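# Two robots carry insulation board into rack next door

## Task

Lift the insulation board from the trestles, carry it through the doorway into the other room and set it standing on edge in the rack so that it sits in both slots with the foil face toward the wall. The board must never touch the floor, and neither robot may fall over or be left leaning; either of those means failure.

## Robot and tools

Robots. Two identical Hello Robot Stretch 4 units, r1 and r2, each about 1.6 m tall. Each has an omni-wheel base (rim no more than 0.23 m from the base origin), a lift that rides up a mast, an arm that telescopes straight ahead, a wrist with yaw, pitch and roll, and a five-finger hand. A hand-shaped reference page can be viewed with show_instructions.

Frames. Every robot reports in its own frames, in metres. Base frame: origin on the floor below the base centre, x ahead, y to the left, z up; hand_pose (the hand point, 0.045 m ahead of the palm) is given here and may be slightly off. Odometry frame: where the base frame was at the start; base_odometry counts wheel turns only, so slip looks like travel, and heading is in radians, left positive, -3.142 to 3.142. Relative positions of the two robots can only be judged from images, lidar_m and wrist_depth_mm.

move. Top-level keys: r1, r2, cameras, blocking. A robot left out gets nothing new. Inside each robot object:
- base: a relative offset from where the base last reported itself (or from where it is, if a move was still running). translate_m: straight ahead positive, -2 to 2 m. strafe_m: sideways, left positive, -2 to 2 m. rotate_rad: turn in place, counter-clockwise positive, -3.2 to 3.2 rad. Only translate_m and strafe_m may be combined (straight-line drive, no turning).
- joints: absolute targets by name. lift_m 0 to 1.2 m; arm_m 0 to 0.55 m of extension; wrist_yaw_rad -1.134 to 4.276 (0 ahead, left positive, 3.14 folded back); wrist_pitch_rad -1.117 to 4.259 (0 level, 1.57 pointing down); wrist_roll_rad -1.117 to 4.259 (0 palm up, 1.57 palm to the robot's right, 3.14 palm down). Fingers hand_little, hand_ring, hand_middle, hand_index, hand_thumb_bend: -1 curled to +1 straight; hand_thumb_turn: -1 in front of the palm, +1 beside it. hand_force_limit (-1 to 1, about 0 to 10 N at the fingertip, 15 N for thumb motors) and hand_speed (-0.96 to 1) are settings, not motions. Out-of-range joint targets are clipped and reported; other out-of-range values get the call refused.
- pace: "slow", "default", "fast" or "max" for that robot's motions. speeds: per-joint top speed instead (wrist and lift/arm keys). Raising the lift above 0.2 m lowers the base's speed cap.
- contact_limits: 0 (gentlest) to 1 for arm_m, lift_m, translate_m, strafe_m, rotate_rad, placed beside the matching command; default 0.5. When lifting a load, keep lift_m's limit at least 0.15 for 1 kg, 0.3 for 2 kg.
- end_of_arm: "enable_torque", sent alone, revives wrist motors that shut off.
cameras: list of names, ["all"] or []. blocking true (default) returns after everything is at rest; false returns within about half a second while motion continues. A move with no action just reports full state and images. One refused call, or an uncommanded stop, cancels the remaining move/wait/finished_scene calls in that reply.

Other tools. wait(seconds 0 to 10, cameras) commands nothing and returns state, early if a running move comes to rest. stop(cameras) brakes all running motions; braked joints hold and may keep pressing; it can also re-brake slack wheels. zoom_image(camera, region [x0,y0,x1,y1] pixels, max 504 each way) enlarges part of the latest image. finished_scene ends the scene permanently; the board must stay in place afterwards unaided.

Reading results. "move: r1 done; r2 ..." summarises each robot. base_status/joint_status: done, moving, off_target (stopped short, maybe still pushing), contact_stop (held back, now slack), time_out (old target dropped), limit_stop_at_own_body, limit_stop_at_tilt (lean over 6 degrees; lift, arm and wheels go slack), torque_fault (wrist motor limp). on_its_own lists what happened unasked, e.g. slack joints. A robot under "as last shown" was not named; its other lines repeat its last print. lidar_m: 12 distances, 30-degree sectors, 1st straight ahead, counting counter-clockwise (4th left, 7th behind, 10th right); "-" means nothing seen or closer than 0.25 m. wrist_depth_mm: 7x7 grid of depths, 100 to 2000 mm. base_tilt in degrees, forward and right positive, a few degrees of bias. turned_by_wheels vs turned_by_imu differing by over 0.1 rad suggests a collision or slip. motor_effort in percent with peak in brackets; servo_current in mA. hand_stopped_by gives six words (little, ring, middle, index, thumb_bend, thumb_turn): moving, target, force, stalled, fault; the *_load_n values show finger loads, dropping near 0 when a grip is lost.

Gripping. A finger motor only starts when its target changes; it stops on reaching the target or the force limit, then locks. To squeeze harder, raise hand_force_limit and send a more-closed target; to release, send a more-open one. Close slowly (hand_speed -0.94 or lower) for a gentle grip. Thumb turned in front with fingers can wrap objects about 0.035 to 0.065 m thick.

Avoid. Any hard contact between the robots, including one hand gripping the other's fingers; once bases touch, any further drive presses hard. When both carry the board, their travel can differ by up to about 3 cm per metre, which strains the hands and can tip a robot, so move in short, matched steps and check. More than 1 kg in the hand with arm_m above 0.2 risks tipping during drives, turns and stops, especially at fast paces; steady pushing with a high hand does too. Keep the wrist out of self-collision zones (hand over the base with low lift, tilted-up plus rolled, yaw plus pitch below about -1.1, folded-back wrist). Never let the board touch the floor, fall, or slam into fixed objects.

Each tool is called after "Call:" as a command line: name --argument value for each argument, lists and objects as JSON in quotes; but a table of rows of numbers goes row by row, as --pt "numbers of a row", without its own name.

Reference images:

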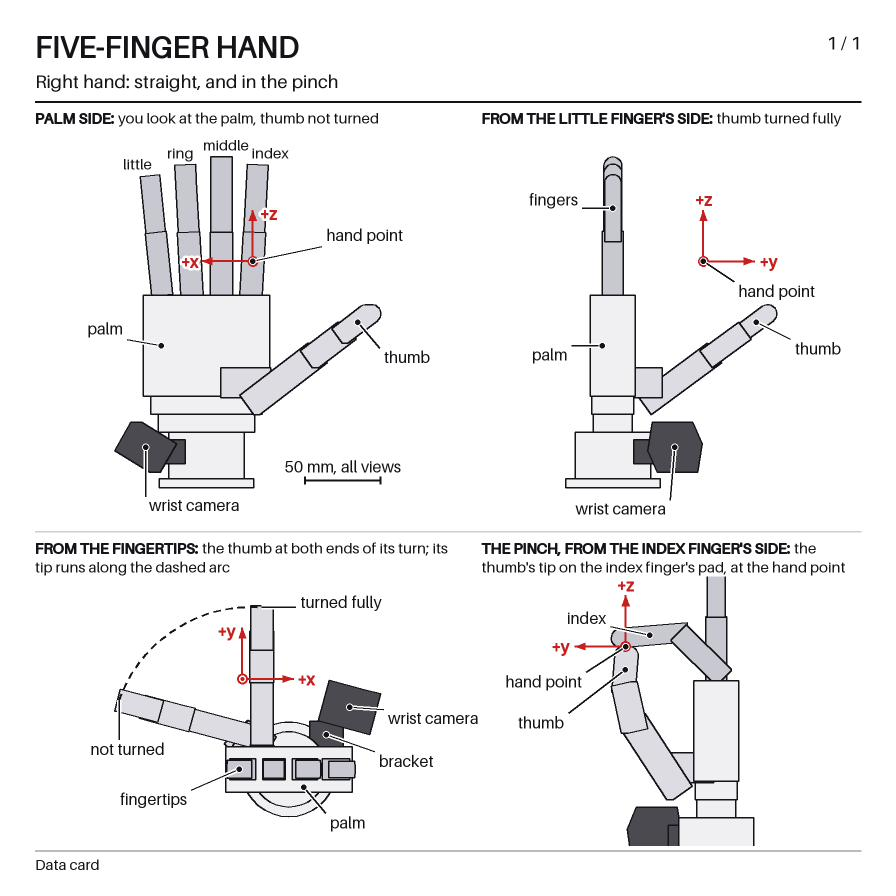

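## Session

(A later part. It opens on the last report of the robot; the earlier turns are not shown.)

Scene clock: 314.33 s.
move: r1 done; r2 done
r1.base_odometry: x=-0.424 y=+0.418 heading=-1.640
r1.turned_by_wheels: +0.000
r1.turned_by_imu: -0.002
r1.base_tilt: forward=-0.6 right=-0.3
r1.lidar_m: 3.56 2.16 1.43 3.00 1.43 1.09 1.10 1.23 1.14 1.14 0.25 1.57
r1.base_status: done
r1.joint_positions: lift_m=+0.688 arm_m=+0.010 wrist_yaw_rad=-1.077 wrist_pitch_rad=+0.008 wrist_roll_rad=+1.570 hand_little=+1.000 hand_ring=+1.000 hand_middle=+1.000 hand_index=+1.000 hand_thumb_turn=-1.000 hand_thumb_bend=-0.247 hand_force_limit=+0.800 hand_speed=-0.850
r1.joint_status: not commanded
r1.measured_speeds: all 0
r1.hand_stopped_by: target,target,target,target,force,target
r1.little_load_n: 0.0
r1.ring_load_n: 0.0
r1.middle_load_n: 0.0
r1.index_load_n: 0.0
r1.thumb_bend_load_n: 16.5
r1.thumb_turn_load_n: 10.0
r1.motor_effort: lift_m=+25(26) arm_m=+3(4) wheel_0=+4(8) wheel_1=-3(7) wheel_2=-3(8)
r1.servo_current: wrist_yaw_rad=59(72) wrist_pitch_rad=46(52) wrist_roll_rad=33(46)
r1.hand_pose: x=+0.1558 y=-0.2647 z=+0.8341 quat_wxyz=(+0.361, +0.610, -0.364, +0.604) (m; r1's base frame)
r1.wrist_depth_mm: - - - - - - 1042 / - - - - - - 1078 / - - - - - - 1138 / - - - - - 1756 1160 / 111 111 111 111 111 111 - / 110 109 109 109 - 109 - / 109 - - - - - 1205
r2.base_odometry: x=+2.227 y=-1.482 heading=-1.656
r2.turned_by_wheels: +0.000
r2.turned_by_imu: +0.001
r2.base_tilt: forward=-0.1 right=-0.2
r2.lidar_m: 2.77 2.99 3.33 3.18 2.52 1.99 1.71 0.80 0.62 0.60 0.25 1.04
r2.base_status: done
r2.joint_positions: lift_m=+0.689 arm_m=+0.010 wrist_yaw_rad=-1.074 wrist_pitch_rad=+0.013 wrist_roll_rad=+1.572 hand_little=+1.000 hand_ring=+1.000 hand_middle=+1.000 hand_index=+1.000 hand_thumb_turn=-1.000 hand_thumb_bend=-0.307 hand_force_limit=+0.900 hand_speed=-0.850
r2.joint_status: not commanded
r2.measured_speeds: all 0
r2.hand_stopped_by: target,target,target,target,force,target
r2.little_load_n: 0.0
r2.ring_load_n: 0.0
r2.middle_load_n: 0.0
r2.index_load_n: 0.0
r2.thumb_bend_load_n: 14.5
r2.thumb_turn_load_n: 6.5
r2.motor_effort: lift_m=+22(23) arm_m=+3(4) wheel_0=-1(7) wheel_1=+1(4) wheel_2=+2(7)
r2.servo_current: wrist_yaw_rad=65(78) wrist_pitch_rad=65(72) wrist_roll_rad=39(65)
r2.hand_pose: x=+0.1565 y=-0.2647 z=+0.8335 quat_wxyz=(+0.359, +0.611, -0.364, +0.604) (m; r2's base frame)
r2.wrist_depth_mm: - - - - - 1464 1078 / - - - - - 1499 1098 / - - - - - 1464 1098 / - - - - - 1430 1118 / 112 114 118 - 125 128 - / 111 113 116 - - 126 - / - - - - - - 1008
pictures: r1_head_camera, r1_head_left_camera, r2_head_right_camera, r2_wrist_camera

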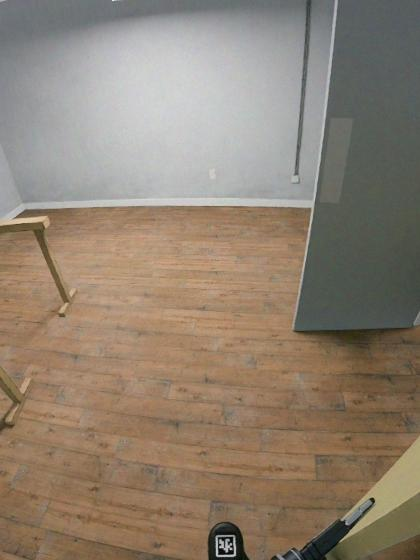

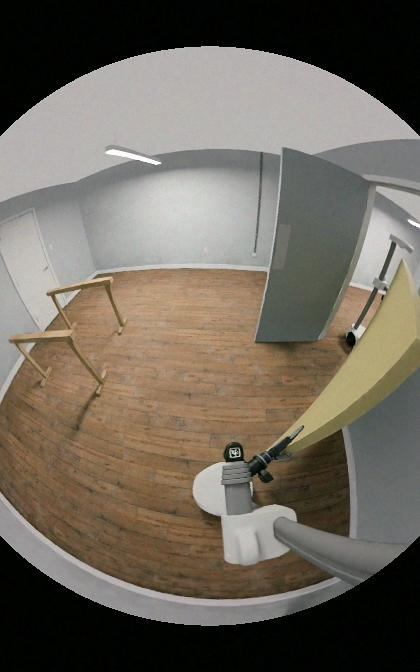

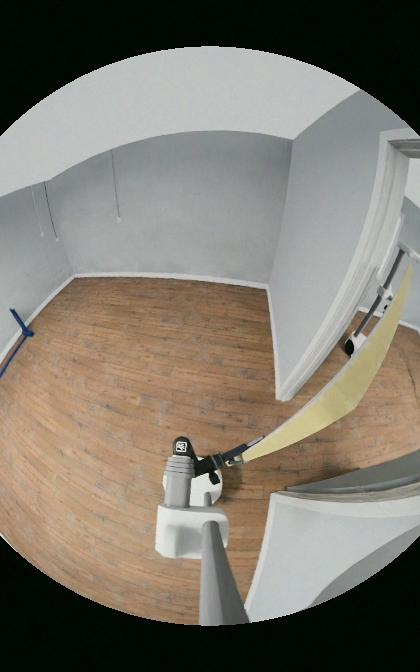

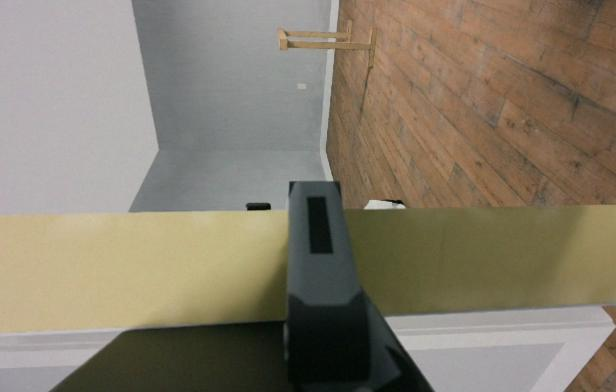

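Call:
move --r1 '{"base": {"translate_m": 0.186, "strafe_m": -0.2431}, "pace": "slow"}' --r2 '{"base": {"translate_m": -0.1865, "strafe_m": 0.2431}, "pace": "slow"}'

Call:
move --r1 '{"base": {"translate_m": 0.209, "strafe_m": -0.246}, "pace": "slow"}' --r2 '{"base": {"translate_m": -0.2096, "strafe_m": 0.2465}, "pace": "slow"}'

Call:
move --r1 '{"base": {"translate_m": 0.209, "strafe_m": -0.246}, "pace": "slow"}' --r2 '{"base": {"translate_m": -0.2096, "strafe_m": 0.2465}, "pace": "slow"}' --cameras '["r1_head_camera", "r1_head_left_camera", "r2_head_left_camera", "r2_head_right_camera"]'

Scene clock: 319.97 s.
move: r1 done; r2 done
r1.base_odometry: x=-0.680 y=+0.249 heading=-1.640
r1.turned_by_wheels: +0.000
r1.turned_by_imu: -0.003
r1.base_tilt: forward=-0.6 right=-0.3
r1.lidar_m: 1.30 2.14 1.56 3.44 1.71 1.31 1.34 1.21 0.96 0.91 0.25 1.32
r1.base_status: done
r1.joint_positions: lift_m=+0.688 arm_m=+0.010 wrist_yaw_rad=-1.077 wrist_pitch_rad=+0.008 wrist_roll_rad=+1.570 hand_little=+1.000 hand_ring=+1.000 hand_middle=+1.000 hand_index=+1.000 hand_thumb_turn=-1.000 hand_thumb_bend=-0.247 hand_force_limit=+0.800 hand_speed=-0.850
r1.joint_status: not commanded
r1.measured_speeds: all 0
r1.hand_stopped_by: target,target,target,target,force,target
r1.little_load_n: 0.5
r1.ring_load_n: 0.0
r1.middle_load_n: 0.0
r1.index_load_n: 0.0
r1.thumb_bend_load_n: 17.0
r1.thumb_turn_load_n: 10.0
r1.motor_effort: lift_m=+26(26) arm_m=+3(4) wheel_0=+5(8) wheel_1=-4(7) wheel_2=-4(7)
r1.servo_current: wrist_yaw_rad=52(72) wrist_pitch_rad=39(52) wrist_roll_rad=33(46)
r1.hand_pose: x=+0.1558 y=-0.2647 z=+0.8341 quat_wxyz=(+0.361, +0.610, -0.364, +0.604) (m; r1's base frame)
r1.wrist_depth_mm: - - - - - - - / - - - - - - - / - - - - - - 1098 / - - - - - 1708 1160 / 111 111 111 111 111 111 - / 109 110 109 110 - 109 - / 108 - - - - - 1182
r2.base_odometry: x=+2.485 y=-1.317 heading=-1.656
r2.turned_by_wheels: +0.000
r2.turned_by_imu: +0.001
r2.base_tilt: forward=+0.1 right=-0.2
r2.lidar_m: 2.98 3.24 3.18 3.36 2.23 1.78 1.76 1.06 0.84 0.83 0.25 1.34
r2.base_status: done
r2.joint_positions: lift_m=+0.689 arm_m=+0.010 wrist_yaw_rad=-1.074 wrist_pitch_rad=+0.013 wrist_roll_rad=+1.572 hand_little=+1.000 hand_ring=+1.000 hand_middle=+1.000 hand_index=+1.000 hand_thumb_turn=-1.000 hand_thumb_bend=-0.307 hand_force_limit=+0.900 hand_speed=-0.850
r2.joint_status: not commanded
r2.measured_speeds: all 0
r2.hand_stopped_by: target,target,target,target,force,target
r2.little_load_n: 0.0
r2.ring_load_n: 0.0
r2.middle_load_n: 0.0
r2.index_load_n: 0.5
r2.thumb_bend_load_n: 14.5
r2.thumb_turn_load_n: 6.5
r2.motor_effort: lift_m=+22(23) arm_m=+4(4) wheel_0=+0(7) wheel_1=+1(4) wheel_2=+1(6)
r2.servo_current: wrist_yaw_rad=39(78) wrist_pitch_rad=59(72) wrist_roll_rad=59(72)
r2.hand_pose: x=+0.1565 y=-0.2647 z=+0.8335 quat_wxyz=(+0.359, +0.611, -0.364, +0.604) (m; r2's base frame)
r2.wrist_depth_mm: - - - - - 1464 1098 / - - - - - 1499 1098 / - - - - - 1499 1118 / - - - - - 1397 1118 / 112 114 118 - 125 127 - / 111 113 116 - - 126 1078 / - - - - - - 1098
pictures: none

Scene clock: 324.47 s.
move: r1 done; r2 done
r1.base_odometry: x=-0.939 y=+0.058 heading=-1.641
r1.turned_by_wheels: +0.000
r1.turned_by_imu: -0.002
r1.base_tilt: forward=-0.6 right=-0.4
r1.lidar_m: 1.07 3.41 1.65 2.13 2.00 1.58 1.57 0.93 0.70 0.71 0.25 1.11
r1.base_status: done
r1.joint_positions: lift_m=+0.688 arm_m=+0.010 wrist_yaw_rad=-1.077 wrist_pitch_rad=+0.008 wrist_roll_rad=+1.570 hand_little=+1.000 hand_ring=+1.000 hand_middle=+1.000 hand_index=+1.000 hand_thumb_turn=-1.000 hand_thumb_bend=-0.247 hand_force_limit=+0.800 hand_speed=-0.850
r1.joint_status: not commanded
r1.measured_speeds: all 0
r1.hand_stopped_by: target,target,target,target,force,target
r1.little_load_n: 0.0
r1.ring_load_n: 0.0
r1.middle_load_n: 0.0
r1.index_load_n: 0.0
r1.thumb_bend_load_n: 17.0
r1.thumb_turn_load_n: 10.0
r1.motor_effort: lift_m=+26(26) arm_m=+3(4) wheel_0=+4(9) wheel_1=-3(7) wheel_2=-3(9)
r1.servo_current: wrist_yaw_rad=52(65) wrist_pitch_rad=33(46) wrist_roll_rad=33(46)
r1.hand_pose: x=+0.1558 y=-0.2647 z=+0.8341 quat_wxyz=(+0.361, +0.610, -0.364, +0.604) (m; r1's base frame)
r1.wrist_depth_mm: - - - - - - - / - - - - - - 1138 / - - - - - 1708 1205 / - - - - - 1708 1160 / 111 111 111 111 111 111 - / 109 110 109 110 - 109 - / 109 - - - - - -
r2.base_odometry: x=+2.749 y=-1.129 heading=-1.656
r2.turned_by_wheels: +0.000
r2.turned_by_imu: +0.001
r2.base_tilt: forward=+0.0 right=-0.3
r2.lidar_m: 3.22 3.50 3.08 2.75 1.95 1.54 1.52 1.34 1.07 1.04 0.25 1.74
r2.base_status: done
r2.joint_positions: lift_m=+0.689 arm_m=+0.010 wrist_yaw_rad=-1.074 wrist_pitch_rad=+0.013 wrist_roll_rad=+1.572 hand_little=+1.000 hand_ring=+1.000 hand_middle=+1.000 hand_index=+1.000 hand_thumb_turn=-1.000 hand_thumb_bend=-0.307 hand_force_limit=+0.900 hand_speed=-0.850
r2.joint_status: not commanded
r2.measured_speeds: all 0
r2.hand_stopped_by: target,target,target,target,force,target
r2.little_load_n: 0.0
r2.ring_load_n: 0.0
r2.middle_load_n: 0.0
r2.index_load_n: 0.5
r2.thumb_bend_load_n: 14.5
r2.thumb_turn_load_n: 6.0
r2.motor_effort: lift_m=+22(23) arm_m=+3(4) wheel_0=+0(7) wheel_1=+1(4) wheel_2=+2(6)
r2.servo_current: wrist_yaw_rad=33(91) wrist_pitch_rad=59(65) wrist_roll_rad=52(65)
r2.hand_pose: x=+0.1565 y=-0.2647 z=+0.8335 quat_wxyz=(+0.359, +0.611, -0.364, +0.604) (m; r2's base frame)
r2.wrist_depth_mm: - - - - - - - / - - - - - 1537 1078 / - - - - - 1499 1138 / - - - - - 1464 1098 / 112 114 118 - 125 128 - / 111 114 116 - - 127 1060 / - - - - - 1366 1118
pictures: none

Scene clock: 328.97 s.
move: r1 done; r2 done
r1.base_odometry: x=-1.199 y=-0.133 heading=-1.641
r1.turned_by_wheels: +0.000
r1.turned_by_imu: -0.002
r1.base_tilt: forward=-0.6 right=-0.3
r1.lidar_m: 0.84 3.18 2.24 1.87 2.28 1.86 1.36 0.65 0.51 0.48 0.25 0.87
r1.base_status: done
r1.joint_positions: lift_m=+0.688 arm_m=+0.010 wrist_yaw_rad=-1.077 wrist_pitch_rad=+0.008 wrist_roll_rad=+1.570 hand_little=+1.000 hand_ring=+1.000 hand_middle=+1.000 hand_index=+1.000 hand_thumb_turn=-1.000 hand_thumb_bend=-0.247 hand_force_limit=+0.800 hand_speed=-0.850
r1.joint_status: not commanded
r1.measured_speeds: all 0
r1.hand_stopped_by: target,target,target,target,force,target
r1.little_load_n: 0.0
r1.ring_load_n: 0.0
r1.middle_load_n: 0.0
r1.index_load_n: 0.0
r1.thumb_bend_load_n: 16.5
r1.thumb_turn_load_n: 10.0
r1.motor_effort: lift_m=+26(26) arm_m=+3(4) wheel_0=+3(8) wheel_1=-3(7) wheel_2=-3(7)
r1.servo_current: wrist_yaw_rad=59(65) wrist_pitch_rad=33(46) wrist_roll_rad=39(46)
r1.hand_pose: x=+0.1558 y=-0.2647 z=+0.8341 quat_wxyz=(+0.361, +0.610, -0.364, +0.604) (m; r1's base frame)
r1.wrist_depth_mm: - - - - - 1618 1160 / - - - - - 1661 1182 / - - - - - 1708 1182 / - - - - - 1708 1160 / 111 111 111 111 111 111 - / 110 110 109 110 - 110 - / 109 109 - - - - -
r2.base_odometry: x=+3.012 y=-0.941 heading=-1.656
r2.turned_by_wheels: +0.000
r2.turned_by_imu: +0.001
r2.base_tilt: forward=-0.1 right=-0.3
r2.lidar_m: 3.45 3.72 2.56 2.93 1.65 1.30 1.27 1.41 1.29 1.26 0.25 2.07
r2.base_status: done
r2.joint_positions: lift_m=+0.689 arm_m=+0.010 wrist_yaw_rad=-1.074 wrist_pitch_rad=+0.013 wrist_roll_rad=+1.572 hand_little=+1.000 hand_ring=+1.000 hand_middle=+1.000 hand_index=+1.000 hand_thumb_turn=-1.000 hand_thumb_bend=-0.307 hand_force_limit=+0.900 hand_speed=-0.850
r2.joint_status: not commanded
r2.measured_speeds: all 0
r2.hand_stopped_by: target,target,target,target,force,target
r2.little_load_n: 0.0
r2.ring_load_n: 0.0
r2.middle_load_n: 0.0
r2.index_load_n: 0.5
r2.thumb_bend_load_n: 14.5
r2.thumb_turn_load_n: 6.5
r2.motor_effort: lift_m=+22(23) arm_m=+4(4) wheel_0=-1(7) wheel_1=+1(4) wheel_2=+2(6)
r2.servo_current: wrist_yaw_rad=59(91) wrist_pitch_rad=65(72) wrist_roll_rad=46(65)
r2.hand_pose: x=+0.1565 y=-0.2647 z=+0.8335 quat_wxyz=(+0.359, +0.611, -0.364, +0.604) (m; r2's base frame)
r2.wrist_depth_mm: - - - - - - 1042 / - - - - - - 1042 / - - - - - 1499 1118 / - - - - - 1430 1138 / 112 114 118 - 125 128 - / 111 113 116 - - 127 1078 / - - - - - 1336 1118
pictures: r1_head_camera, r1_head_left_camera, r2_head_left_camera, r2_head_right_camera

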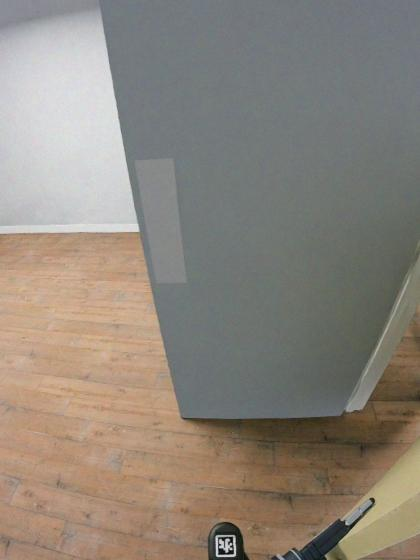

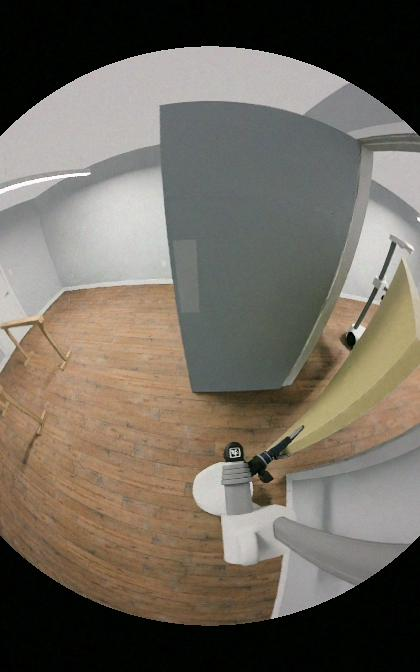

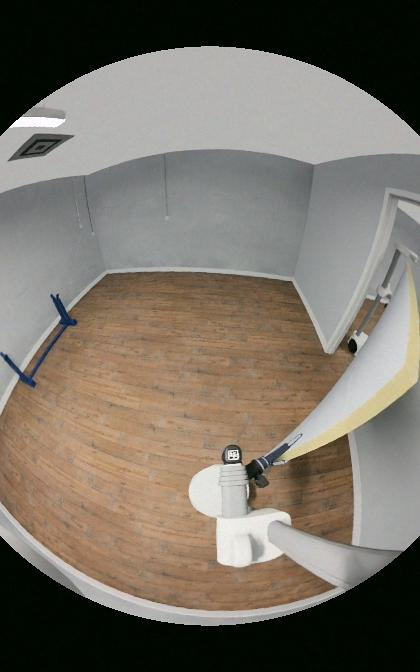

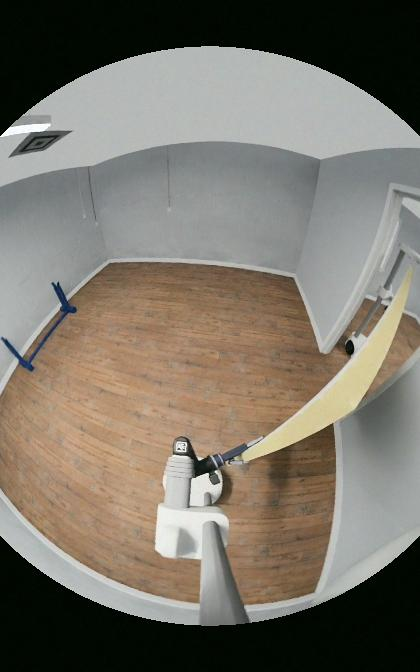

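Call:
move --r1 '{"base": {"translate_m": 0.209, "strafe_m": -0.246}, "pace": "slow"}' --r2 '{"base": {"translate_m": -0.2096, "strafe_m": 0.2465}, "pace": "slow"}'

Call:
move --r1 '{"base": {"translate_m": 0.060, "strafe_m": -0.310}, "pace": "slow"}' --r2 '{"base": {"translate_m": -0.060, "strafe_m": 0.3105}, "pace": "slow"}' --cameras '["r1_head_camera", "r1_head_left_camera", "r1_head_right_camera", "r2_head_camera"]'

Scene clock: 335.20 s.
move: r1 done; r2 done
r1.base_odometry: x=-1.459 y=-0.324 heading=-1.641
r1.turned_by_wheels: +0.000
r1.turned_by_imu: -0.003
r1.base_tilt: forward=-0.6 right=-0.3
r1.lidar_m: 0.62 0.67 2.32 2.10 2.60 2.10 0.77 0.39 0.27 4.25 0.25 0.66
r1.base_status: done
r1.joint_positions: lift_m=+0.688 arm_m=+0.010 wrist_yaw_rad=-1.077 wrist_pitch_rad=+0.008 wrist_roll_rad=+1.570 hand_little=+1.000 hand_ring=+1.000 hand_middle=+1.000 hand_index=+1.000 hand_thumb_turn=-1.000 hand_thumb_bend=-0.247 hand_force_limit=+0.800 hand_speed=-0.850
r1.joint_status: not commanded
r1.measured_speeds: all 0
r1.hand_stopped_by: target,target,target,target,force,target
r1.little_load_n: 0.0
r1.ring_load_n: 0.0
r1.middle_load_n: 0.0
r1.index_load_n: 0.0
r1.thumb_bend_load_n: 17.0
r1.thumb_turn_load_n: 10.0
r1.motor_effort: lift_m=+26(26) arm_m=+3(4) wheel_0=+3(8) wheel_1=-3(7) wheel_2=-3(9)
r1.servo_current: wrist_yaw_rad=39(72) wrist_pitch_rad=39(52) wrist_roll_rad=39(46)
r1.hand_pose: x=+0.1558 y=-0.2647 z=+0.8341 quat_wxyz=(+0.361, +0.610, -0.364, +0.604) (m; r1's base frame)
r1.wrist_depth_mm: - - - - - 1661 1160 / - - - - - 1618 1182 / - - - - - 1708 1182 / - - - - - 1661 1160 / 111 111 111 111 111 111 - / 109 110 110 110 - 109 - / - - - - - - 1182
r2.base_odometry: x=+3.275 y=-0.753 heading=-1.656
r2.turned_by_wheels: +0.000
r2.turned_by_imu: +0.001
r2.base_tilt: forward=+0.0 right=-0.1
r2.lidar_m: 3.69 2.96 2.39 2.72 1.34 1.07 1.05 1.15 1.50 1.47 0.25 2.43
r2.base_status: done
r2.joint_positions: lift_m=+0.689 arm_m=+0.010 wrist_yaw_rad=-1.074 wrist_pitch_rad=+0.013 wrist_roll_rad=+1.572 hand_little=+1.000 hand_ring=+1.000 hand_middle=+1.000 hand_index=+1.000 hand_thumb_turn=-1.000 hand_thumb_bend=-0.307 hand_force_limit=+0.900 hand_speed=-0.850
r2.joint_status: not commanded
r2.measured_speeds: all 0
r2.hand_stopped_by: target,target,target,target,force,target
r2.little_load_n: 0.0
r2.ring_load_n: 0.0
r2.middle_load_n: 0.0
r2.index_load_n: 0.0
r2.thumb_bend_load_n: 14.5
r2.thumb_turn_load_n: 6.0
r2.motor_effort: lift_m=+22(23) arm_m=+3(4) wheel_0=-1(7) wheel_1=+1(4) wheel_2=+2(6)
r2.servo_current: wrist_yaw_rad=39(85) wrist_pitch_rad=59(65) wrist_roll_rad=52(65)
r2.hand_pose: x=+0.1565 y=-0.2647 z=+0.8335 quat_wxyz=(+0.359, +0.611, -0.364, +0.604) (m; r2's base frame)
r2.wrist_depth_mm: - - - - - - 1098 / - - - - - 1366 1118 / - - - - - 1430 1118 / - - - - - 1397 1098 / 112 114 118 - 125 128 - / 111 113 116 - - 127 1078 / - - - - - 1336 1098
pictures: none

Scene clock: 339.60 s.
move: r1 done; r2 done
r1.base_odometry: x=-1.772 y=-0.362 heading=-1.641
r1.turned_by_wheels: +0.000
r1.turned_by_imu: -0.002
r1.base_tilt: forward=-0.5 right=-0.4
r1.lidar_m: 0.56 0.60 0.85 2.37 2.76 2.20 0.25 0.25 3.61 3.96 0.25 0.60
r1.base_status: done
r1.joint_positions: lift_m=+0.688 arm_m=+0.010 wrist_yaw_rad=-1.077 wrist_pitch_rad=+0.008 wrist_roll_rad=+1.570 hand_little=+1.000 hand_ring=+1.000 hand_middle=+1.000 hand_index=+1.000 hand_thumb_turn=-1.000 hand_thumb_bend=-0.247 hand_force_limit=+0.800 hand_speed=-0.850
r1.joint_status: not commanded
r1.measured_speeds: all 0
r1.hand_stopped_by: target,target,target,target,force,target
r1.little_load_n: 0.0
r1.ring_load_n: 0.0
r1.middle_load_n: 0.0
r1.index_load_n: 0.0
r1.thumb_bend_load_n: 16.5
r1.thumb_turn_load_n: 10.0
r1.motor_effort: lift_m=+25(26) arm_m=+4(4) wheel_0=+4(9) wheel_1=-4(8) wheel_2=-3(7)
r1.servo_current: wrist_yaw_rad=59(65) wrist_pitch_rad=33(52) wrist_roll_rad=39(46)
r1.hand_pose: x=+0.1558 y=-0.2647 z=+0.8341 quat_wxyz=(+0.361, +0.610, -0.364, +0.604) (m; r1's base frame)
r1.wrist_depth_mm: - - - - - 1661 1160 / - - - - - 1618 1182 / - - - - - 1708 1182 / - - - - - 1756 1160 / 111 111 111 111 111 110 - / 109 109 109 109 - 109 - / - - - - - - 1205
r2.base_odometry: x=+3.590 y=-0.719 heading=-1.655
r2.turned_by_wheels: +0.000
r2.turned_by_imu: +0.001
r2.base_tilt: forward=-0.1 right=-0.4
r2.lidar_m: 3.79 2.79 2.14 2.42 1.22 0.97 0.95 1.05 1.57 1.77 0.25 2.92
r2.base_status: done
r2.joint_positions: lift_m=+0.689 arm_m=+0.010 wrist_yaw_rad=-1.074 wrist_pitch_rad=+0.013 wrist_roll_rad=+1.572 hand_little=+1.000 hand_ring=+1.000 hand_middle=+1.000 hand_index=+1.000 hand_thumb_turn=-1.000 hand_thumb_bend=-0.307 hand_force_limit=+0.900 hand_speed=-0.850
r2.joint_status: not commanded
r2.measured_speeds: all 0
r2.hand_stopped_by: target,target,target,target,force,target
r2.little_load_n: 0.0
r2.ring_load_n: 0.0
r2.middle_load_n: 0.0
r2.index_load_n: 0.0
r2.thumb_bend_load_n: 14.5
r2.thumb_turn_load_n: 6.5
r2.motor_effort: lift_m=+22(23) arm_m=+4(4) wheel_0=-1(7) wheel_1=+1(5) wheel_2=+2(5)
r2.servo_current: wrist_yaw_rad=59(78) wrist_pitch_rad=65(72) wrist_roll_rad=46(72)
r2.hand_pose: x=+0.1565 y=-0.2647 z=+0.8335 quat_wxyz=(+0.359, +0.611, -0.364, +0.604) (m; r2's base frame)
r2.wrist_depth_mm: - - - - - 1430 1098 / - - - - - 1430 1118 / - - - - - 1499 1098 / 1921 - - - - 1464 1098 / 112 114 118 - 125 128 - / 111 113 116 - - 127 1078 / - - - - - 1281 1118
pictures: r1_head_camera, r1_head_left_camera, r1_head_right_camera, r2_head_camera

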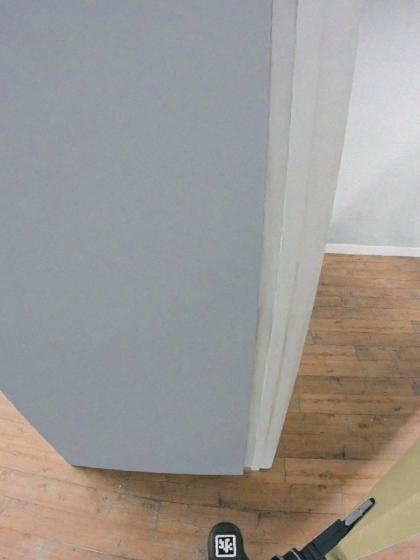

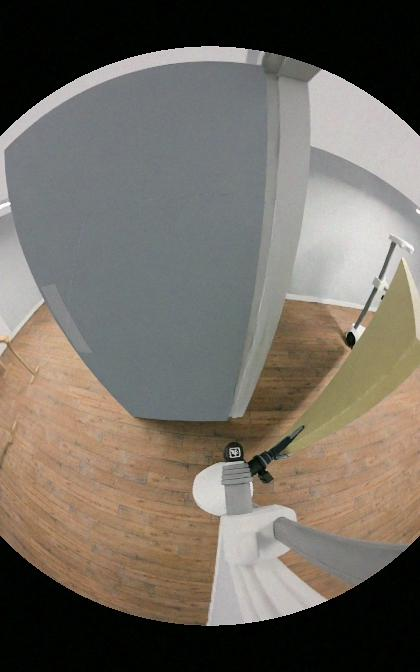

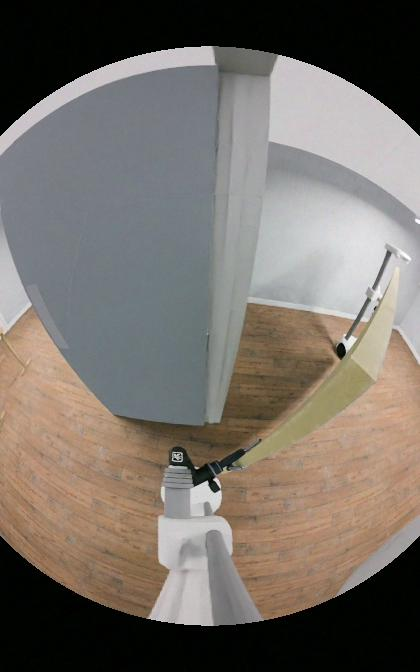

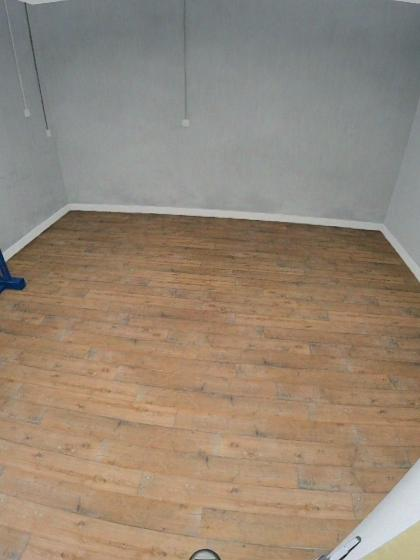

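Call:
move --r1 '{"base": {"translate_m": 0.147, "strafe_m": -0.02}, "pace": "slow"}' --r2 '{"base": {"translate_m": -0.147, "strafe_m": 0.02}, "pace": "slow"}' --cameras '["r1_head_left_camera"]'

Scene clock: 343.03 s.
move: r1 done; r2 done
r1.base_odometry: x=-1.803 y=-0.507 heading=-1.641
r1.turned_by_wheels: +0.000
r1.turned_by_imu: -0.001
r1.base_tilt: forward=-0.6 right=-0.4
r1.lidar_m: 0.38 0.43 0.62 2.39 2.88 2.35 0.35 2.51 3.79 3.95 0.25 0.46
r1.base_status: done
r1.joint_positions: lift_m=+0.688 arm_m=+0.010 wrist_yaw_rad=-1.077 wrist_pitch_rad=+0.008 wrist_roll_rad=+1.570 hand_little=+1.000 hand_ring=+1.000 hand_middle=+1.000 hand_index=+1.000 hand_thumb_turn=-1.000 hand_thumb_bend=-0.247 hand_force_limit=+0.800 hand_speed=-0.850
r1.joint_status: not commanded
r1.measured_speeds: all 0
r1.hand_stopped_by: target,target,target,target,force,target
r1.little_load_n: 0.0
r1.ring_load_n: 0.0
r1.middle_load_n: 0.0
r1.index_load_n: 0.0
r1.thumb_bend_load_n: 16.5
r1.thumb_turn_load_n: 10.0
r1.motor_effort: lift_m=+25(26) arm_m=+4(4) wheel_0=+4(9) wheel_1=+2(5) wheel_2=-3(8)
r1.servo_current: wrist_yaw_rad=52(72) wrist_pitch_rad=46(46) wrist_roll_rad=39(46)
r1.hand_pose: x=+0.1558 y=-0.2647 z=+0.8341 quat_wxyz=(+0.361, +0.610, -0.364, +0.604) (m; r1's base frame)
r1.wrist_depth_mm: - - - - - 1618 1182 / - - - - - 1661 1182 / - - - - - 1708 1205 / - - - - - 1708 1138 / 111 111 111 111 111 111 - / 110 109 109 110 - 109 - / - - - - - - 1182
r2.base_odometry: x=+3.622 y=-0.575 heading=-1.655
r2.turned_by_wheels: +0.000
r2.turned_by_imu: +0.000
r2.base_tilt: forward=+0.0 right=-0.2
r2.lidar_m: 3.92 2.91 2.21 2.19 1.05 0.82 0.79 0.90 1.35 1.77 0.25 2.93
r2.base_status: done
r2.joint_positions: lift_m=+0.689 arm_m=+0.010 wrist_yaw_rad=-1.074 wrist_pitch_rad=+0.013 wrist_roll_rad=+1.572 hand_little=+1.000 hand_ring=+1.000 hand_middle=+1.000 hand_index=+1.000 hand_thumb_turn=-1.000 hand_thumb_bend=-0.307 hand_force_limit=+0.900 hand_speed=-0.850
r2.joint_status: not commanded
r2.measured_speeds: all 0
r2.hand_stopped_by: target,target,target,target,force,target
r2.little_load_n: 0.0
r2.ring_load_n: 0.0
r2.middle_load_n: 0.0
r2.index_load_n: 0.0
r2.thumb_bend_load_n: 14.5
r2.thumb_turn_load_n: 6.5
r2.motor_effort: lift_m=+22(23) arm_m=+3(4) wheel_0=-1(5) wheel_1=-2(5) wheel_2=+2(8)
r2.servo_current: wrist_yaw_rad=46(78) wrist_pitch_rad=59(72) wrist_roll_rad=52(72)
r2.hand_pose: x=+0.1565 y=-0.2647 z=+0.8335 quat_wxyz=(+0.359, +0.611, -0.364, +0.604) (m; r2's base frame)
r2.wrist_depth_mm: - - - - - 1366 1098 / - - - - - 1464 1118 / - - - - - 1537 1138 / 1808 - - 121 - 1397 1060 / 112 114 118 - 125 128 - / 111 113 116 - - 127 1042 / - - - - - 1336 1118
pictures: r1_head_left_camera

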